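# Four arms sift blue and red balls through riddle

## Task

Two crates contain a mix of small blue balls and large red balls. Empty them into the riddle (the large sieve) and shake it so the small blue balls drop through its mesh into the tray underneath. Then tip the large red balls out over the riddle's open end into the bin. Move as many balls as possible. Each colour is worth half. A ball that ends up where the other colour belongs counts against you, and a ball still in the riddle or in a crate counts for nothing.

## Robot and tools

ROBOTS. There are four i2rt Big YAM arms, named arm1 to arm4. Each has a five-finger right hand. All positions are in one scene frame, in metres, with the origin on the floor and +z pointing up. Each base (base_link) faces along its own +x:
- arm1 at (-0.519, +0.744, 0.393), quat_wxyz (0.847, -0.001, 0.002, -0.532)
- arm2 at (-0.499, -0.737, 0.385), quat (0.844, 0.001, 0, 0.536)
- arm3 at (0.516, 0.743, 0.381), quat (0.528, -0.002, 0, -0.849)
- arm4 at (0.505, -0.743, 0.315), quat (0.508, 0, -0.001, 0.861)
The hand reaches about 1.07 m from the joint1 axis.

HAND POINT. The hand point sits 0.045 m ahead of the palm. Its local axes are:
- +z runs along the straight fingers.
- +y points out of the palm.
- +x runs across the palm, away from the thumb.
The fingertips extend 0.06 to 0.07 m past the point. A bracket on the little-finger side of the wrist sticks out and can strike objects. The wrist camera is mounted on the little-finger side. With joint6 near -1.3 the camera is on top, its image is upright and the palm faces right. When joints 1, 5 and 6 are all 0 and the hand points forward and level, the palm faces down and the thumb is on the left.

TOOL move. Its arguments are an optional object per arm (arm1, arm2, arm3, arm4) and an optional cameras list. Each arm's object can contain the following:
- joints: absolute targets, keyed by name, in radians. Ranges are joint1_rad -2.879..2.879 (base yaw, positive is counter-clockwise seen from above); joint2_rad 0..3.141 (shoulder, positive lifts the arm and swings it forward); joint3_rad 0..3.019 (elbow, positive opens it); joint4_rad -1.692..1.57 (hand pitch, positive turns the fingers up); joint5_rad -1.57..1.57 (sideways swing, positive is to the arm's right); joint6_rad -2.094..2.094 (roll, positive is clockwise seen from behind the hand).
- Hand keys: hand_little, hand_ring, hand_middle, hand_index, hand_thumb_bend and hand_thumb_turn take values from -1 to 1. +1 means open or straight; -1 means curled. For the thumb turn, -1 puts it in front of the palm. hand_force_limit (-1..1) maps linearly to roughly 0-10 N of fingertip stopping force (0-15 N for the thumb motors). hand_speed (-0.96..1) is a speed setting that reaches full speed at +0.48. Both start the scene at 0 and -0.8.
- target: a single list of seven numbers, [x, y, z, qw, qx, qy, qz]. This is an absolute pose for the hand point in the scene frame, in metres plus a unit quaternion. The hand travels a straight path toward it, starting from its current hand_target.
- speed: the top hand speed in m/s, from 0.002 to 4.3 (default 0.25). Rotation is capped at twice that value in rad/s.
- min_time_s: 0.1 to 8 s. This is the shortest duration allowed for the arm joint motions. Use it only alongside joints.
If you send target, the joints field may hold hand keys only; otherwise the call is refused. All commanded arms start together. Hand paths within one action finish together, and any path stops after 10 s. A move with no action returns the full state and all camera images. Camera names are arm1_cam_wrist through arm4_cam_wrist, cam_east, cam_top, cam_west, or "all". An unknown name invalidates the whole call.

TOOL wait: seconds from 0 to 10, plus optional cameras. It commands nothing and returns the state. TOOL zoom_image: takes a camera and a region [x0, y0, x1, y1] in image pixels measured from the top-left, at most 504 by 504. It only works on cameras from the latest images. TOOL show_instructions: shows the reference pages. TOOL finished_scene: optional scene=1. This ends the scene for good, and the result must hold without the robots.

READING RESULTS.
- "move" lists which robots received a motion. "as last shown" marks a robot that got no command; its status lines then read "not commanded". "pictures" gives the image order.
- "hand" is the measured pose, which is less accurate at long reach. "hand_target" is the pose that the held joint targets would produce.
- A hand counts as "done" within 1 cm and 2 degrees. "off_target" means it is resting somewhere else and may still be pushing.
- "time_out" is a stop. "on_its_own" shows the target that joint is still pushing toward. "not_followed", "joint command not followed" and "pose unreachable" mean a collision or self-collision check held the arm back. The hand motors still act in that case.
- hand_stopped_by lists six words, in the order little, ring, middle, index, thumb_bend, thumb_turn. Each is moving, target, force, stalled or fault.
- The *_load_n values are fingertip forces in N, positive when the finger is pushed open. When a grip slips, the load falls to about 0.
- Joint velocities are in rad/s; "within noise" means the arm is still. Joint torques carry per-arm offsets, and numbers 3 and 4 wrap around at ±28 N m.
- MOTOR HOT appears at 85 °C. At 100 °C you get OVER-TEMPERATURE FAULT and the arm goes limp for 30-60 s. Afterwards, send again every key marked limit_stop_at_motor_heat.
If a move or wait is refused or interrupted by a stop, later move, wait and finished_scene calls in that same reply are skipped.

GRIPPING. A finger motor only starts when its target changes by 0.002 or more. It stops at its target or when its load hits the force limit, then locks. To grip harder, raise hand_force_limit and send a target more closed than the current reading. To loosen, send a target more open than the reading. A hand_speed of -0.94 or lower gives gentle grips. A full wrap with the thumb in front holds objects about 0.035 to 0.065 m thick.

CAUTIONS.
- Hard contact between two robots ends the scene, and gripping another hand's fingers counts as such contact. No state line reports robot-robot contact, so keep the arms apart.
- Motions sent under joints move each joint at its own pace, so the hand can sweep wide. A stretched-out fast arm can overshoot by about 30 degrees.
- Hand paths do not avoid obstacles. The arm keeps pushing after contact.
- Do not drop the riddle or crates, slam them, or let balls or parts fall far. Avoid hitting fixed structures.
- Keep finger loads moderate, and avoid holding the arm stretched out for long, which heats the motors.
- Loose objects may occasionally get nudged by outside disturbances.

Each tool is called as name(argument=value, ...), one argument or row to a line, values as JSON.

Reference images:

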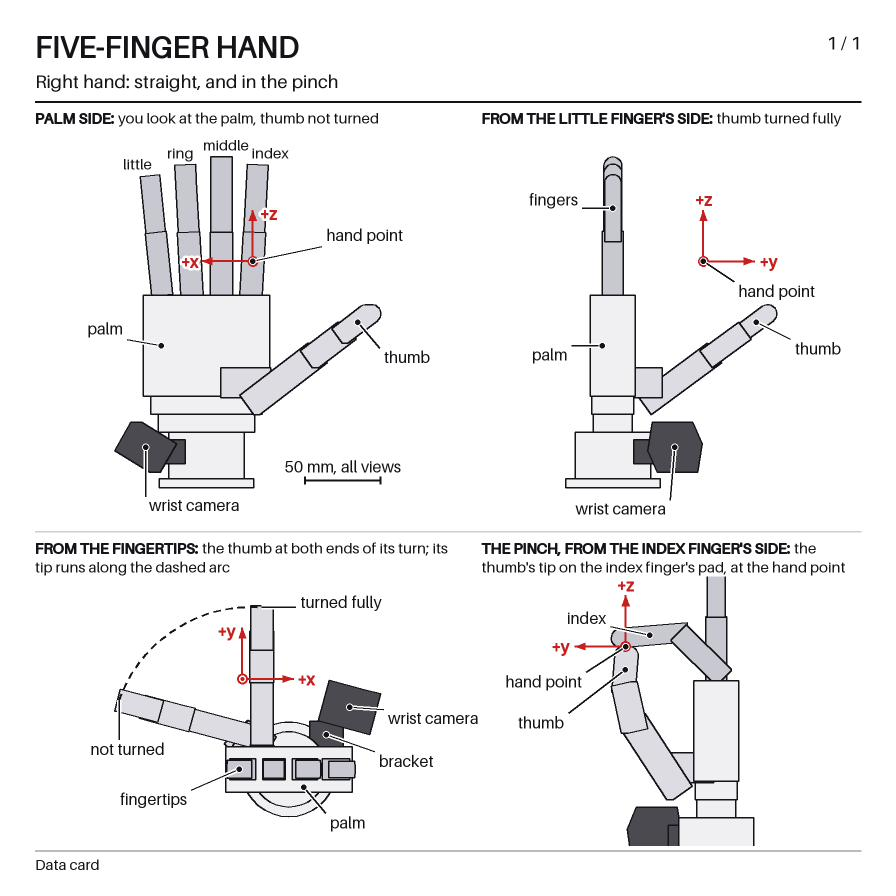

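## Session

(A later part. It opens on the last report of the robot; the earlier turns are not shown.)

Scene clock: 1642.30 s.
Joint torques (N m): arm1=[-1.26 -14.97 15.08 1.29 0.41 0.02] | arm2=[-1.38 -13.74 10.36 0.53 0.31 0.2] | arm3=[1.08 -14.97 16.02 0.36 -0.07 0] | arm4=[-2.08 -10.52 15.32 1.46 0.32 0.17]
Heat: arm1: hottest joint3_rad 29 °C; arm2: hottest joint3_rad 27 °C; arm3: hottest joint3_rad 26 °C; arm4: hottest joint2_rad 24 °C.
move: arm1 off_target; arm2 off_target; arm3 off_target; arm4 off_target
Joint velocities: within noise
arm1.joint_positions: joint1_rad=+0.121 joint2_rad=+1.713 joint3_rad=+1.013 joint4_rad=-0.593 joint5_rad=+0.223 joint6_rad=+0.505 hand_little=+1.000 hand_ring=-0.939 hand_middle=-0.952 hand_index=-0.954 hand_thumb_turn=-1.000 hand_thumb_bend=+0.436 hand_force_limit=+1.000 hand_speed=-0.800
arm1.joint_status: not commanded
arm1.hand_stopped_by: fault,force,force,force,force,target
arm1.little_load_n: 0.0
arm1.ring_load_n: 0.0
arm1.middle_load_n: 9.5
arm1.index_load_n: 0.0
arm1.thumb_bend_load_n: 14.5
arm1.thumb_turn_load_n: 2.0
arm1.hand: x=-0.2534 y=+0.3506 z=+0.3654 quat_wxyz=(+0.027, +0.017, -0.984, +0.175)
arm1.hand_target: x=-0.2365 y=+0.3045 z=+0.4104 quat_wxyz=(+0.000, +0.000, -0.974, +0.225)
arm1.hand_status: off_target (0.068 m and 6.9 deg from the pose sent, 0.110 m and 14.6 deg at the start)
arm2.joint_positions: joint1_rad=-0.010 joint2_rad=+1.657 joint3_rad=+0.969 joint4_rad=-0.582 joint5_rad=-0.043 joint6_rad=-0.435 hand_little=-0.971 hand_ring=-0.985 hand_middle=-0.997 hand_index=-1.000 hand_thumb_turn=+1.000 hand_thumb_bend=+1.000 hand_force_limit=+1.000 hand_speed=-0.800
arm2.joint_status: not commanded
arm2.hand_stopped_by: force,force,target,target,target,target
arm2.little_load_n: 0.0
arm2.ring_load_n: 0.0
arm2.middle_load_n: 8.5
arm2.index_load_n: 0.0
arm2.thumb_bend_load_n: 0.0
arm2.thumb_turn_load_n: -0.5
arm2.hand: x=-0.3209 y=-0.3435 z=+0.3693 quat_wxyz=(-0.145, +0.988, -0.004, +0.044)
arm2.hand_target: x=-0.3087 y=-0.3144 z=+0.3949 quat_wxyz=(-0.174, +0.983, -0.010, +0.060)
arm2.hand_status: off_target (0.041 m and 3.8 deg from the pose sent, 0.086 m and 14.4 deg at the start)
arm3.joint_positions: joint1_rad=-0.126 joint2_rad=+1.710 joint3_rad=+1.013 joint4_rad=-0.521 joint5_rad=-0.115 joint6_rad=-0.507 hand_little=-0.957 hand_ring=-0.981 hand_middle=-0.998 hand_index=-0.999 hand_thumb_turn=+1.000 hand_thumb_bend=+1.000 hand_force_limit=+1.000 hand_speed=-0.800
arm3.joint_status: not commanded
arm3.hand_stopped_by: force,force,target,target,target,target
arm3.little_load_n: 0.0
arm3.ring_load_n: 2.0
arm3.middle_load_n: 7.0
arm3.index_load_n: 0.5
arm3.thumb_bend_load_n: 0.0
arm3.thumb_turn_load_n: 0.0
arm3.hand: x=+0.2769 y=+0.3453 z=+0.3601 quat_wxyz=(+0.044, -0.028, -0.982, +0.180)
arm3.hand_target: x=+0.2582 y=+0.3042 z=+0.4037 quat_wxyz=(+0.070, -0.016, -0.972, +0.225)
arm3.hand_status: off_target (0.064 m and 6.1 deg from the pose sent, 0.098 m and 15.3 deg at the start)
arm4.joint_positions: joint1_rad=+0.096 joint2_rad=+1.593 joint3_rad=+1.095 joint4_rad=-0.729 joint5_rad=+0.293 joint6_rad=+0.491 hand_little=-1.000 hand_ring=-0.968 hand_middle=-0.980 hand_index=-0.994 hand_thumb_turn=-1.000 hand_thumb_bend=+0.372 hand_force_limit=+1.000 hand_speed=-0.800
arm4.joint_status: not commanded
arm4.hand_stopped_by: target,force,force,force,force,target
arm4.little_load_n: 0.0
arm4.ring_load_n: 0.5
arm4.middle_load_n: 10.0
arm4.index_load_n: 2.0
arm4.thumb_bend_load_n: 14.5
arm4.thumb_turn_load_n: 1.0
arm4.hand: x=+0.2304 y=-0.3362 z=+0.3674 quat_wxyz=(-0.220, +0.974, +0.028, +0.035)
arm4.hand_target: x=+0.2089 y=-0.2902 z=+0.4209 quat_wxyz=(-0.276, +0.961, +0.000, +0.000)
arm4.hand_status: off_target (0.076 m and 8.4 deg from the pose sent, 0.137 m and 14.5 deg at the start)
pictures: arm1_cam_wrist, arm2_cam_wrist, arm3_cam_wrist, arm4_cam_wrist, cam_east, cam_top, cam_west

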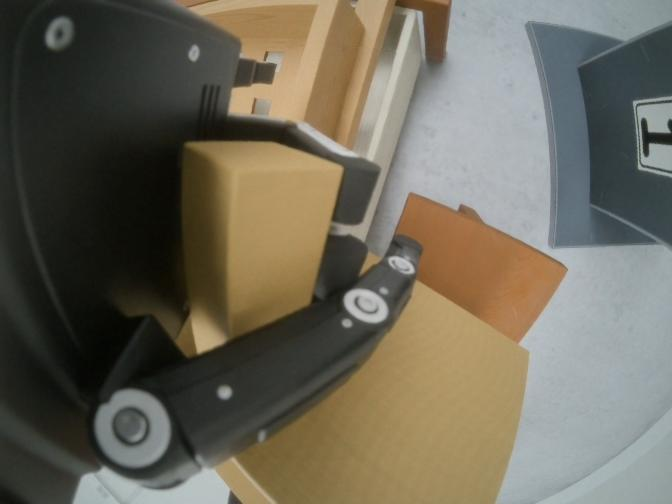

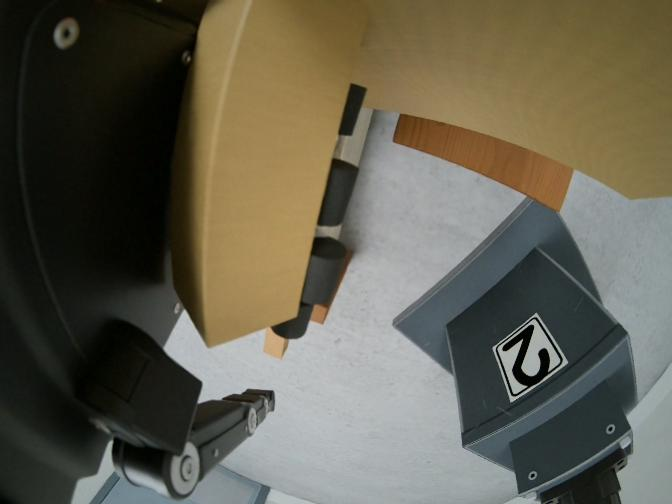

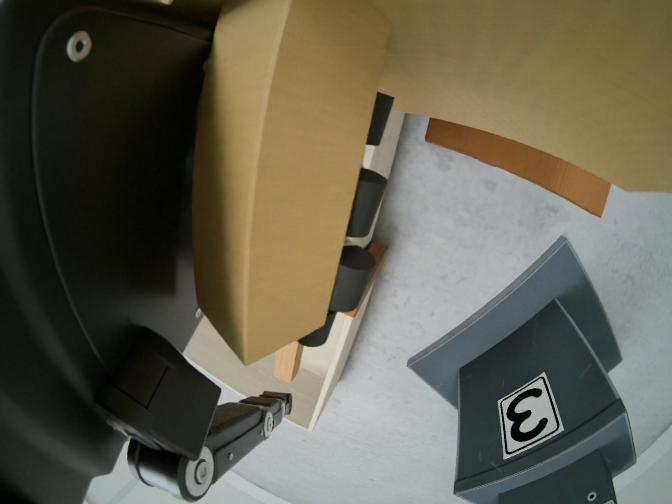

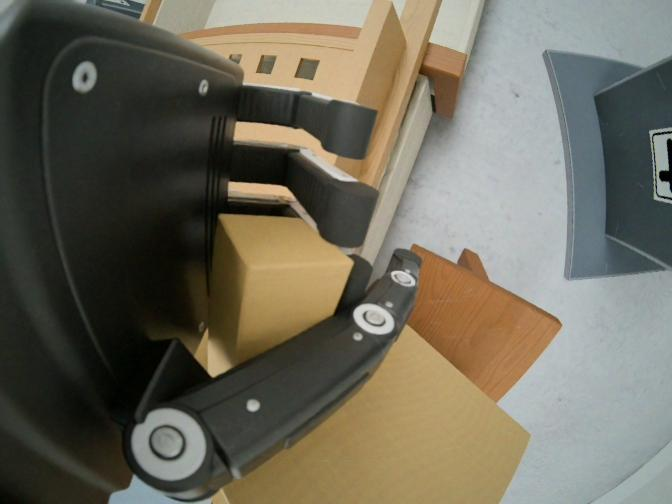

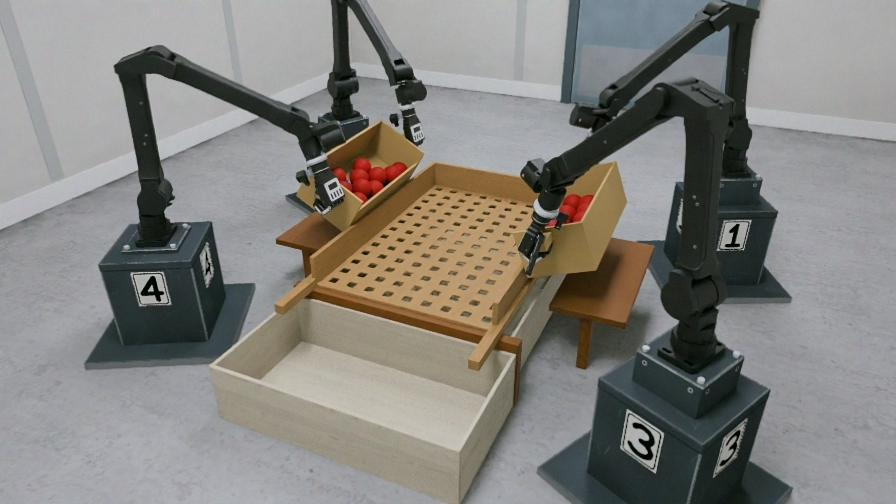

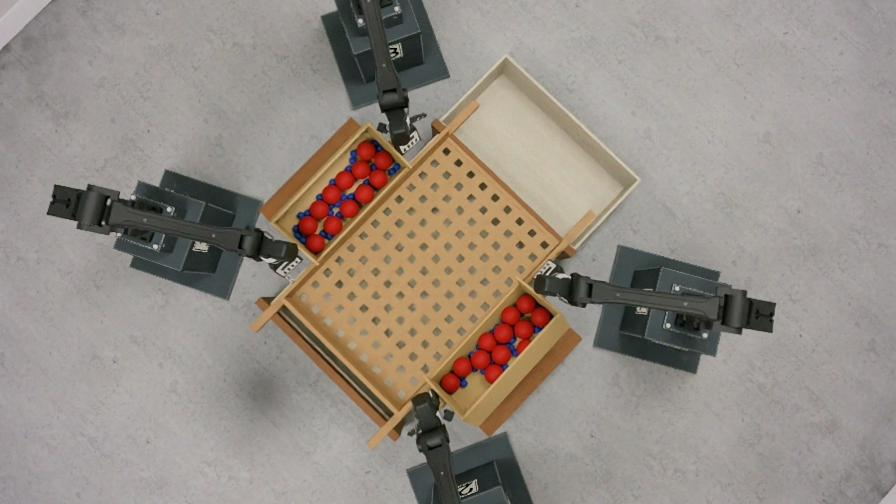

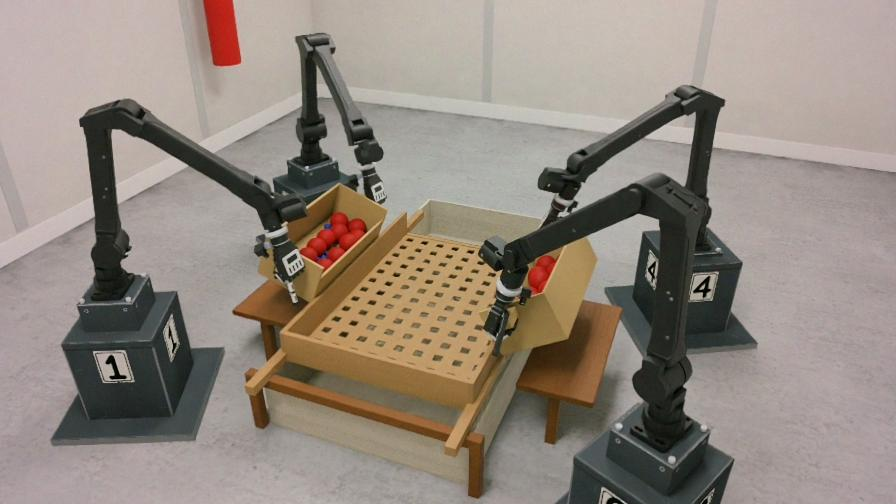

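move(
  arm1={"target": [-0.234, 0.2794, 0.4135, 0, 0, 0.9954, -0.0958], "speed": 0.06},
  arm3={"target": [0.256, 0.285, 0.4117, -0.0717, 0.0069, 0.9928, -0.0956], "speed": 0.06},
  arm2={"target": [-0.303, -0.299, 0.3944, 0.0609, -0.9961, 0.0037, -0.0606], "speed": 0.06},
  arm4={"target": [0.200, -0.2764, 0.421, 0.1219, -0.9925, 0, 0], "speed": 0.06},
  cameras=["arm1_cam_wrist", "arm2_cam_wrist", "arm3_cam_wrist", "arm4_cam_wrist", "cam_top", "cam_east", "cam_west"],
)

zoom_image(
  camera="cam_west",
  region=[220, 160, 400, 330],
)

zoom_image(
  camera="cam_east",
  region=[280, 100, 440, 250],
)

zoom_image(
  camera="cam_east",
  region=[500, 140, 660, 300],
)

zoom_image(
  camera="cam_top",
  region=[240, 90, 600, 440],
)

Scene clock: 1673.27 s.
Joint torques (N m): arm1=[-1.08 -15.85 15.17 1.13 0.05 0.05] | arm2=[-2.43 -15.79 10.5 0.02 0.95 0.1] | arm3=[0.73 -16.73 16.79 0.05 0.32 0.08] | arm4=[-0.44 -12.45 14.94 1.05 -0.21 0.18]
Heat: arm1: hottest joint3_rad 30 °C; arm2: hottest joint3_rad 29 °C; arm3: hottest joint3_rad 32 °C; arm4: hottest joint3_rad 30 °C.
move: arm1 off_target; arm2 off_target; arm3 off_target; arm4 off_target
Joint velocities: within noise
arm1.joint_positions: joint1_rad=+0.046 joint2_rad=+1.867 joint3_rad=+1.292 joint4_rad=-0.931 joint5_rad=+0.085 joint6_rad=+0.467 hand_little=+1.000 hand_ring=-0.939 hand_middle=-0.952 hand_index=-0.954 hand_thumb_turn=-1.000 hand_thumb_bend=+0.436 hand_force_limit=+1.000 hand_speed=-0.800
arm1.joint_status: not commanded
arm1.hand_stopped_by: fault,force,force,force,force,target
arm1.little_load_n: -0.5
arm1.ring_load_n: 0.0
arm1.middle_load_n: 8.5
arm1.index_load_n: 2.5
arm1.thumb_bend_load_n: 14.5
arm1.thumb_turn_load_n: 2.0
arm1.hand: x=-0.2503 y=+0.3252 z=+0.3827 quat_wxyz=(+0.025, +0.013, -0.998, +0.049)
arm1.hand_target: x=-0.2360 y=+0.2825 z=+0.4157 quat_wxyz=(+0.000, +0.000, -0.995, +0.096)
arm1.hand_status: off_target (0.058 m and 6.3 deg from the pose sent, 0.088 m and 9.8 deg at the start)
arm2.joint_positions: joint1_rad=+0.045 joint2_rad=+1.815 joint3_rad=+1.192 joint4_rad=-0.855 joint5_rad=+0.047 joint6_rad=-0.412 hand_little=-0.971 hand_ring=-0.985 hand_middle=-0.997 hand_index=-1.000 hand_thumb_turn=+1.000 hand_thumb_bend=+1.000 hand_force_limit=+1.000 hand_speed=-0.800
arm2.joint_status: not commanded
arm2.hand_stopped_by: force,force,target,target,target,target
arm2.little_load_n: 0.0
arm2.ring_load_n: 0.5
arm2.middle_load_n: 8.0
arm2.index_load_n: 0.5
arm2.thumb_bend_load_n: 0.0
arm2.thumb_turn_load_n: 0.5
arm2.hand: x=-0.3226 y=-0.3262 z=+0.3711 quat_wxyz=(-0.034, +0.999, +0.008, +0.039)
arm2.hand_target: x=-0.3037 y=-0.3006 z=+0.3953 quat_wxyz=(-0.061, +0.996, -0.004, +0.061)
arm2.hand_status: off_target (0.041 m and 4.2 deg from the pose sent, 0.054 m and 9.9 deg at the start)
arm3.joint_positions: joint1_rad=-0.052 joint2_rad=+1.855 joint3_rad=+1.268 joint4_rad=-0.861 joint5_rad=+0.025 joint6_rad=-0.499 hand_little=-0.957 hand_ring=-0.981 hand_middle=-0.998 hand_index=-1.000 hand_thumb_turn=+1.000 hand_thumb_bend=+1.000 hand_force_limit=+1.000 hand_speed=-0.800
arm3.joint_status: not commanded
arm3.hand_stopped_by: force,force,target,target,target,target
arm3.little_load_n: 0.5
arm3.ring_load_n: 0.5
arm3.middle_load_n: 5.0
arm3.index_load_n: 0.0
arm3.thumb_bend_load_n: 0.5
arm3.thumb_turn_load_n: 0.0
arm3.hand: x=+0.2770 y=+0.3297 z=+0.3722 quat_wxyz=(+0.043, -0.006, -0.998, +0.049)
arm3.hand_target: x=+0.2583 y=+0.2884 z=+0.4137 quat_wxyz=(+0.071, -0.007, -0.993, +0.097)
arm3.hand_status: off_target (0.063 m and 6.3 deg from the pose sent, 0.082 m and 10.5 deg at the start)
arm4.joint_positions: joint1_rad=+0.018 joint2_rad=+1.777 joint3_rad=+1.394 joint4_rad=-1.099 joint5_rad=+0.127 joint6_rad=+0.485 hand_little=-1.000 hand_ring=-0.969 hand_middle=-0.980 hand_index=-0.993 hand_thumb_turn=-1.000 hand_thumb_bend=+0.372 hand_force_limit=+1.000 hand_speed=-0.800
arm4.joint_status: not commanded
arm4.hand_stopped_by: target,force,force,force,force,target
arm4.little_load_n: 0.0
arm4.ring_load_n: 0.0
arm4.middle_load_n: 10.0
arm4.index_load_n: 3.0
arm4.thumb_bend_load_n: 14.5
arm4.thumb_turn_load_n: 1.0
arm4.hand: x=+0.2268 y=-0.3193 z=+0.3838 quat_wxyz=(-0.070, +0.997, +0.016, +0.034)
arm4.hand_target: x=+0.2027 y=-0.2806 z=+0.4236 quat_wxyz=(-0.122, +0.993, +0.000, -0.001)
arm4.hand_status: off_target (0.063 m and 7.3 deg from the pose sent, 0.086 m and 12.6 deg at the start)
pictures: arm1_cam_wrist, arm2_cam_wrist, arm3_cam_wrist, arm4_cam_wrist, cam_east, cam_top, cam_west

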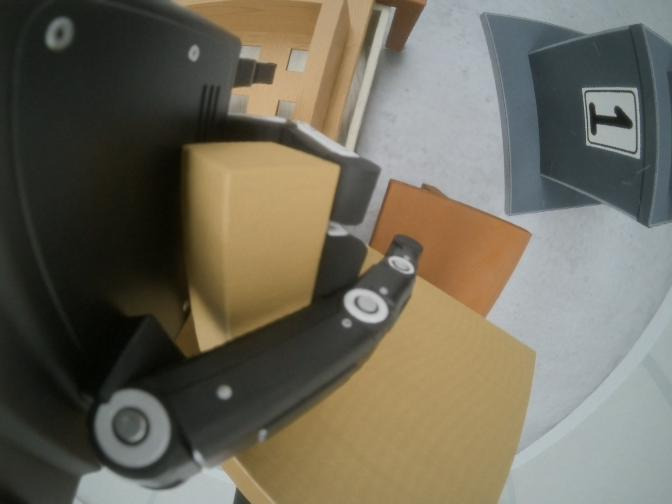

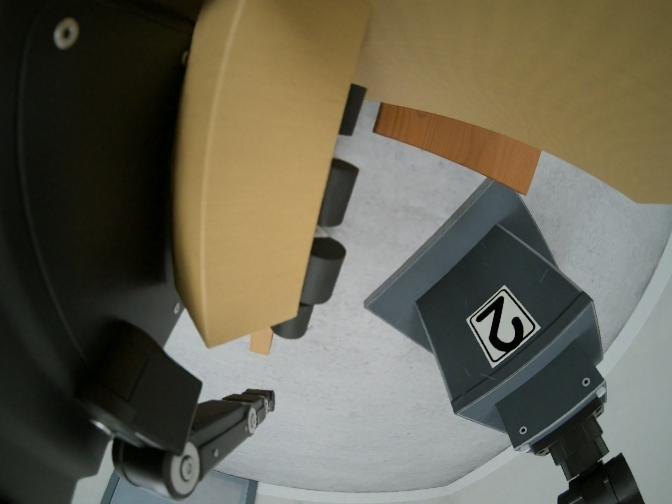

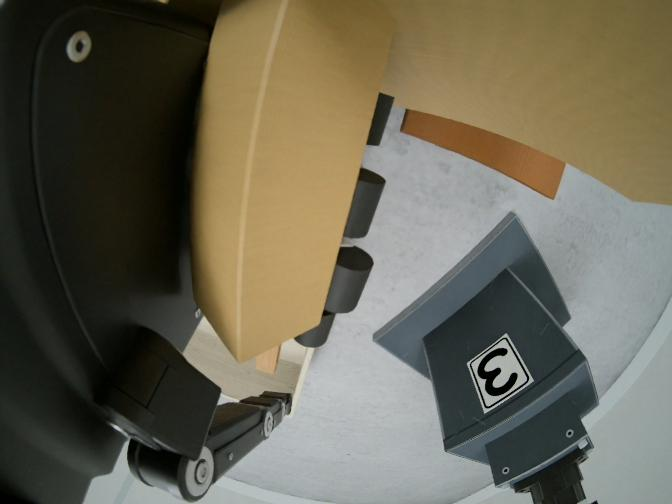

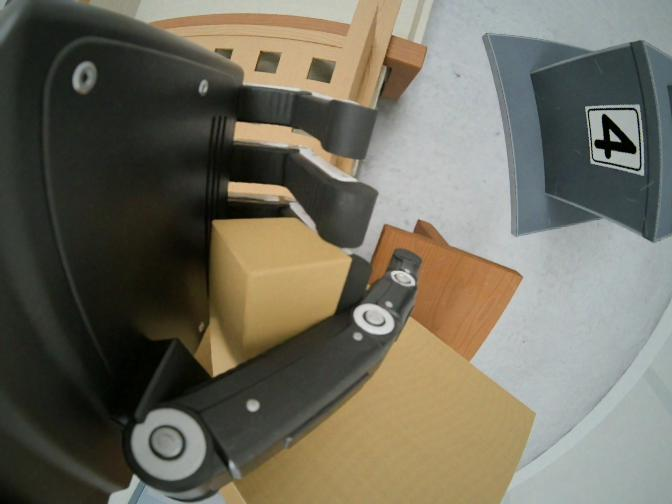

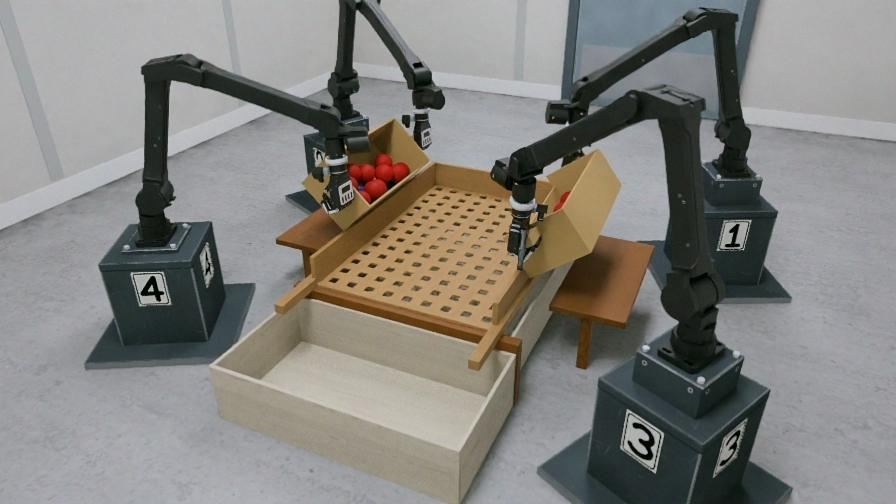

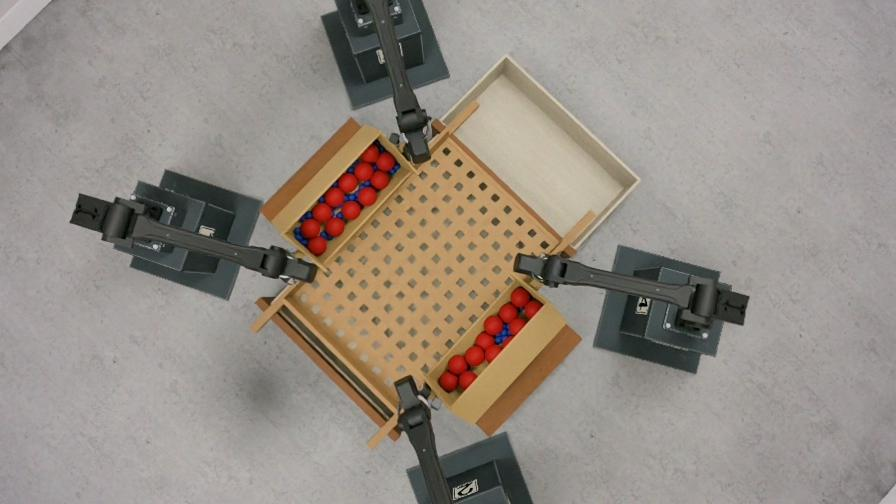

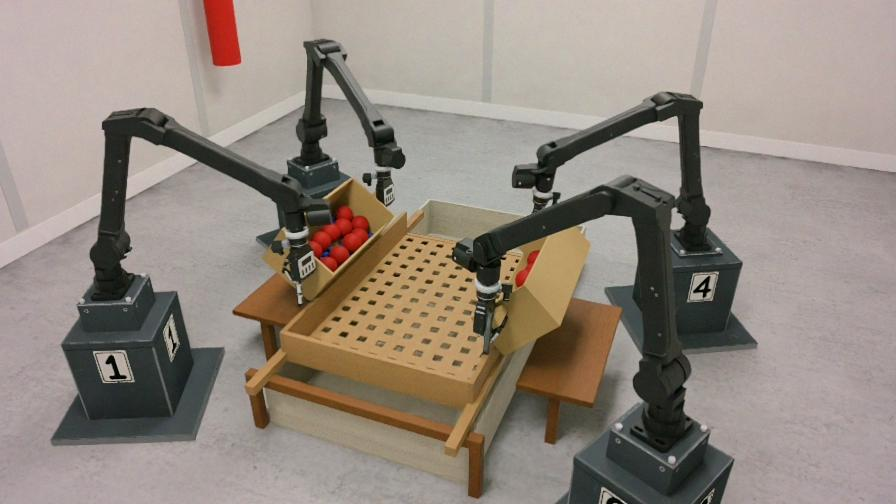

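Scaled by 2.800 from the camera's image (finer frame: 1280x720).

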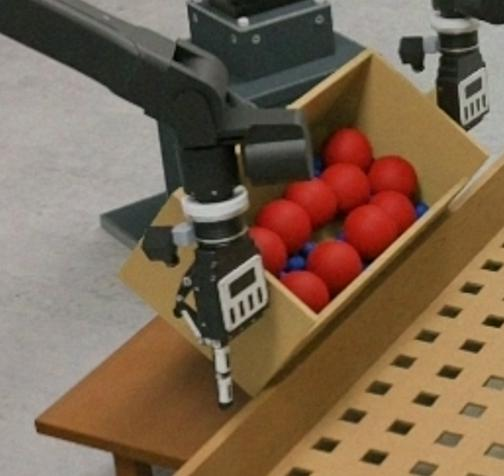

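Scaled by 3.150 from the camera's image (finer frame: 1280x720).

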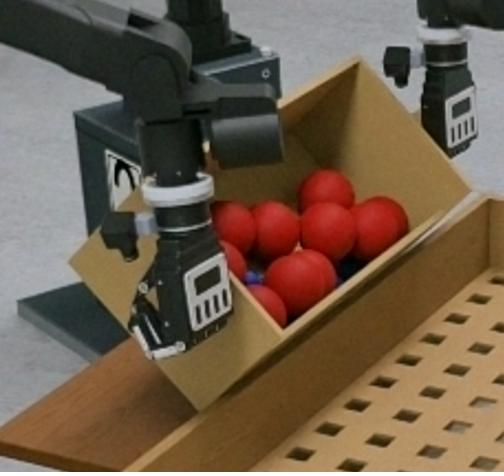

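Scaled by 3.150 from the camera's image (finer frame: 1280x720).

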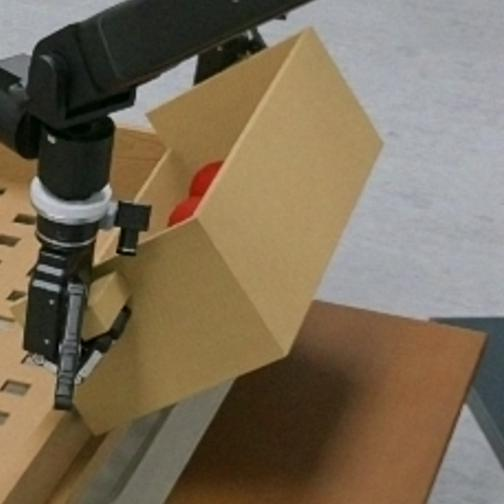

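Scaled by 1.400 from the camera's image (finer frame: 1280x720).

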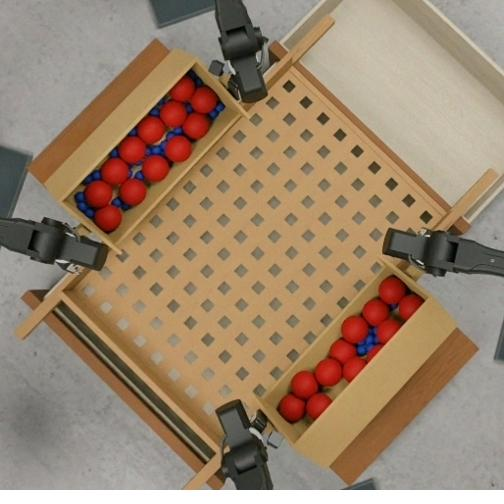

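move(
  arm1={"target": [-0.234, 0.2537, 0.398, 0, 0, 1.0, 0.0087], "speed": 0.05},
  arm3={"target": [0.256, 0.2556, 0.406, -0.072, -0.0006, 0.9974, 0.0087], "speed": 0.05},
  arm2={"target": [-0.303, -0.2718, 0.393, -0.0522, -0.9966, -0.0032, -0.0606], "speed": 0.05},
  arm4={"target": [0.200, -0.2572, 0.404, 0.0175, -0.9998, 0, 0], "speed": 0.05},
  cameras=["arm1_cam_wrist", "arm4_cam_wrist", "cam_top", "cam_east", "cam_west"],
)

zoom_image(
  camera="cam_west",
  region=[220, 160, 400, 330],
)

zoom_image(
  camera="cam_east",
  region=[280, 100, 440, 250],
)

zoom_image(
  camera="cam_east",
  region=[480, 140, 640, 300],
)

zoom_image(
  camera="cam_top",
  region=[240, 90, 600, 440],
)

Scene clock: 1703.97 s.
Joint torques (N m): arm1=[-0.21 -16.97 13.31 0.66 -0.32 0.13] | arm2=[-2.9 -17.9 10.28 -0.27 1.15 0.06] | arm3=[-0.15 -17.03 16.09 0.05 0.47 0.09] | arm4=[0.67 -13.16 13.39 0.83 -0.48 0.24]
Heat: arm1: hottest joint3_rad 33 °C; arm2: hottest joint3_rad 31 °C; arm3: hottest joint3_rad 33 °C; arm4: hottest joint3_rad 31 °C.
move: arm1 off_target; arm2 off_target; arm3 off_target; arm4 off_target
Joint velocities: within noise
arm1.joint_positions: joint1_rad=-0.017 joint2_rad=+2.058 joint3_rad=+1.574 joint4_rad=-1.165 joint5_rad=-0.003 joint6_rad=+0.414 hand_little=+1.000 hand_ring=-0.939 hand_middle=-0.952 hand_index=-0.954 hand_thumb_turn=-1.000 hand_thumb_bend=+0.436 hand_force_limit=+1.000 hand_speed=-0.800
arm1.joint_status: not commanded
arm1.hand_stopped_by: fault,force,force,force,force,target
arm1.little_load_n: 0.0
arm1.ring_load_n: 0.0
arm1.middle_load_n: 7.5
arm1.index_load_n: 4.0
arm1.thumb_bend_load_n: 14.0
arm1.thumb_turn_load_n: 1.5
arm1.hand: x=-0.2474 y=+0.2810 z=+0.3833 quat_wxyz=(+0.017, +0.009, -0.999, -0.036)
arm1.hand_target: x=-0.2349 y=+0.2550 z=+0.3989 quat_wxyz=(+0.000, +0.000, -1.000, -0.009)
arm1.hand_status: off_target (0.034 m and 3.8 deg from the pose sent, 0.075 m and 7.3 deg at the start)
arm2.joint_positions: joint1_rad=+0.096 joint2_rad=+2.012 joint3_rad=+1.478 joint4_rad=-1.149 joint5_rad=+0.132 joint6_rad=-0.363 hand_little=-0.971 hand_ring=-0.985 hand_middle=-0.997 hand_index=-1.000 hand_thumb_turn=+1.000 hand_thumb_bend=+1.000 hand_force_limit=+1.000 hand_speed=-0.800
arm2.joint_status: not commanded
arm2.hand_stopped_by: force,force,target,target,target,target
arm2.little_load_n: 0.0
arm2.ring_load_n: 0.0
arm2.middle_load_n: 5.0
arm2.index_load_n: 0.0
arm2.thumb_bend_load_n: 0.0
arm2.thumb_turn_load_n: 0.0
arm2.hand: x=-0.3210 y=-0.2943 z=+0.3768 quat_wxyz=(+0.075, +0.996, +0.013, +0.042)
arm2.hand_target: x=-0.3035 y=-0.2731 z=+0.3937 quat_wxyz=(+0.052, +0.997, +0.003, +0.061)
arm2.hand_status: off_target (0.033 m and 3.6 deg from the pose sent, 0.062 m and 10.2 deg at the start)
arm3.joint_positions: joint1_rad=+0.012 joint2_rad=+2.035 joint3_rad=+1.557 joint4_rad=-1.136 joint5_rad=+0.126 joint6_rad=-0.454 hand_little=-0.957 hand_ring=-0.981 hand_middle=-0.998 hand_index=-1.000 hand_thumb_turn=+1.000 hand_thumb_bend=+1.000 hand_force_limit=+1.000 hand_speed=-0.800
arm3.joint_status: not commanded
arm3.hand_stopped_by: force,force,target,target,target,target
arm3.little_load_n: 0.0
arm3.ring_load_n: 0.5
arm3.middle_load_n: 3.5
arm3.index_load_n: 0.0
arm3.thumb_bend_load_n: 0.0
arm3.thumb_turn_load_n: 0.0
arm3.hand: x=+0.2737 y=+0.2909 z=+0.3828 quat_wxyz=(+0.049, +0.005, -0.998, -0.046)
arm3.hand_target: x=+0.2573 y=+0.2580 z=+0.4075 quat_wxyz=(+0.072, +0.001, -0.997, -0.008)
arm3.hand_status: off_target (0.046 m and 5.0 deg from the pose sent, 0.084 m and 7.4 deg at the start)
arm4.joint_positions: joint1_rad=-0.044 joint2_rad=+1.953 joint3_rad=+1.637 joint4_rad=-1.309 joint5_rad=+0.028 joint6_rad=+0.443 hand_little=-1.000 hand_ring=-0.969 hand_middle=-0.980 hand_index=-0.993 hand_thumb_turn=-1.000 hand_thumb_bend=+0.372 hand_force_limit=+1.000 hand_speed=-0.800
arm4.joint_status: not commanded
arm4.hand_stopped_by: target,force,force,force,force,target
arm4.little_load_n: 0.0
arm4.ring_load_n: 0.0
arm4.middle_load_n: 9.5
arm4.index_load_n: 4.0
arm4.thumb_bend_load_n: 14.0
arm4.thumb_turn_load_n: 1.5
arm4.hand: x=+0.2252 y=-0.2861 z=+0.3861 quat_wxyz=(+0.018, +1.000, +0.009, +0.025)
arm4.hand_target: x=+0.2014 y=-0.2596 z=+0.4054 quat_wxyz=(-0.017, +1.000, +0.000, -0.001)
arm4.hand_status: off_target (0.042 m and 5.0 deg from the pose sent, 0.071 m and 7.4 deg at the start)
pictures: arm1_cam_wrist, arm4_cam_wrist, cam_east, cam_top, cam_west

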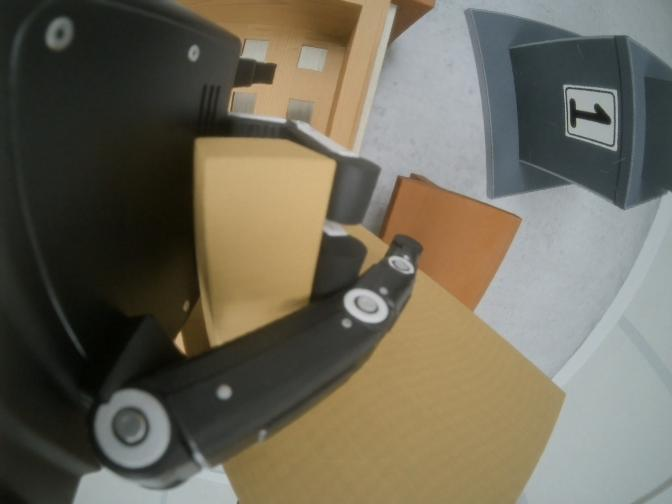

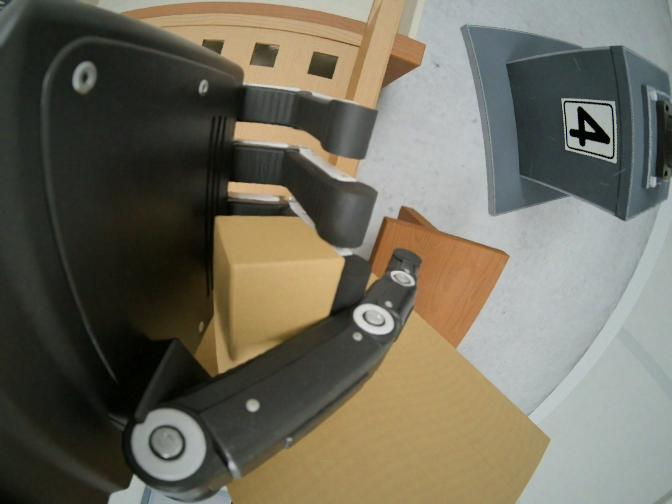

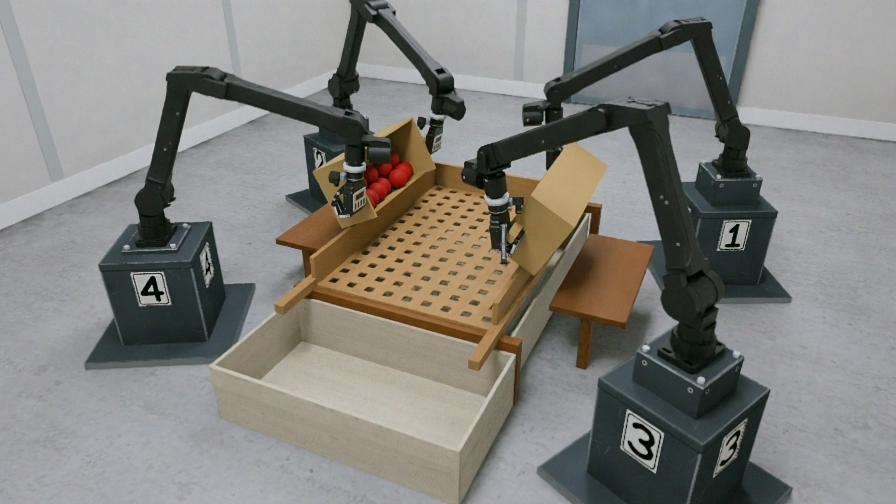

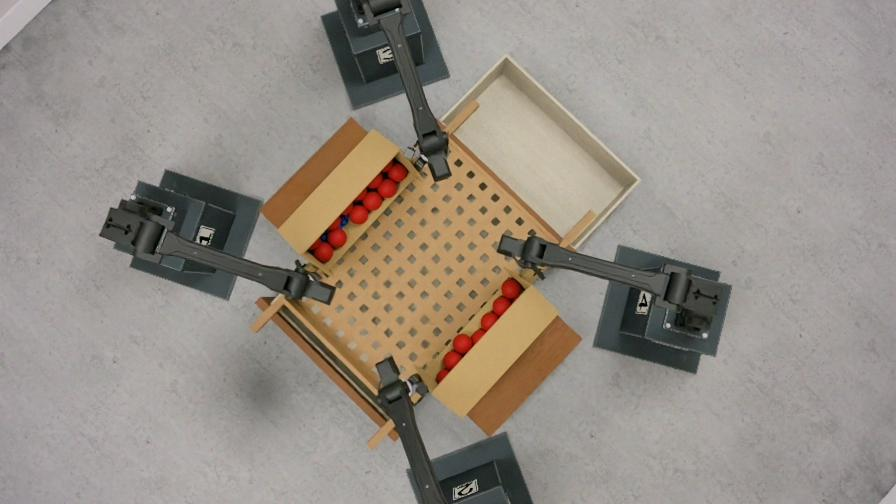

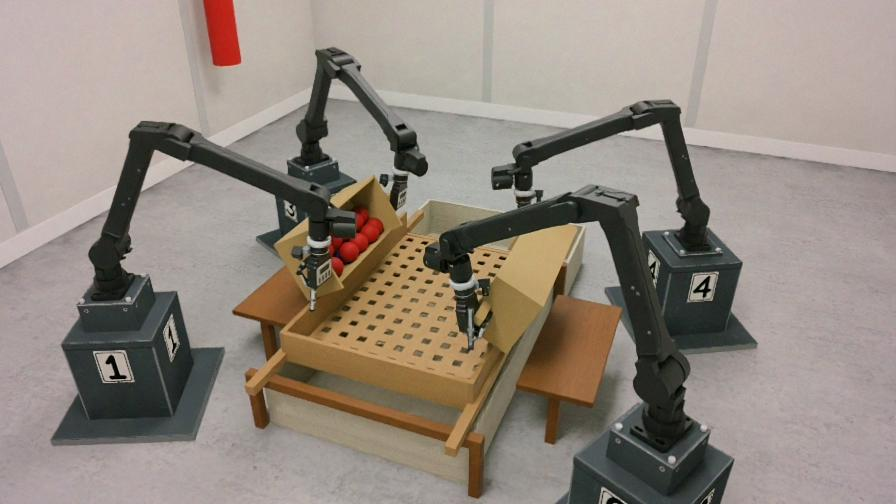

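Scaled by 2.800 from the camera's image (finer frame: 1280x720).

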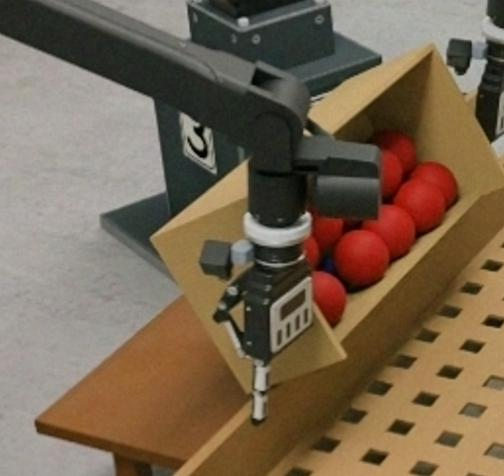

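Scaled by 3.150 from the camera's image (finer frame: 1280x720).

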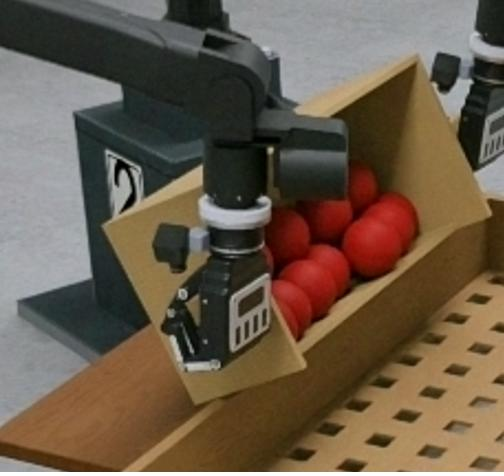

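Scaled by 3.150 from the camera's image (finer frame: 1280x720).

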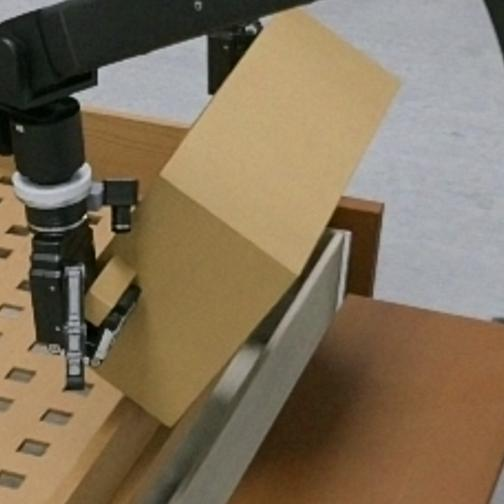

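Scaled by 1.400 from the camera's image (finer frame: 1280x720).

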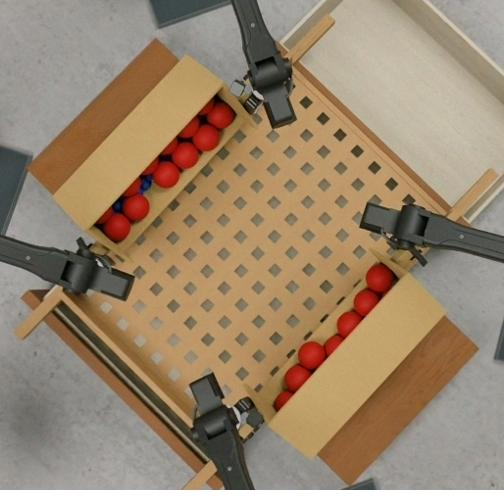

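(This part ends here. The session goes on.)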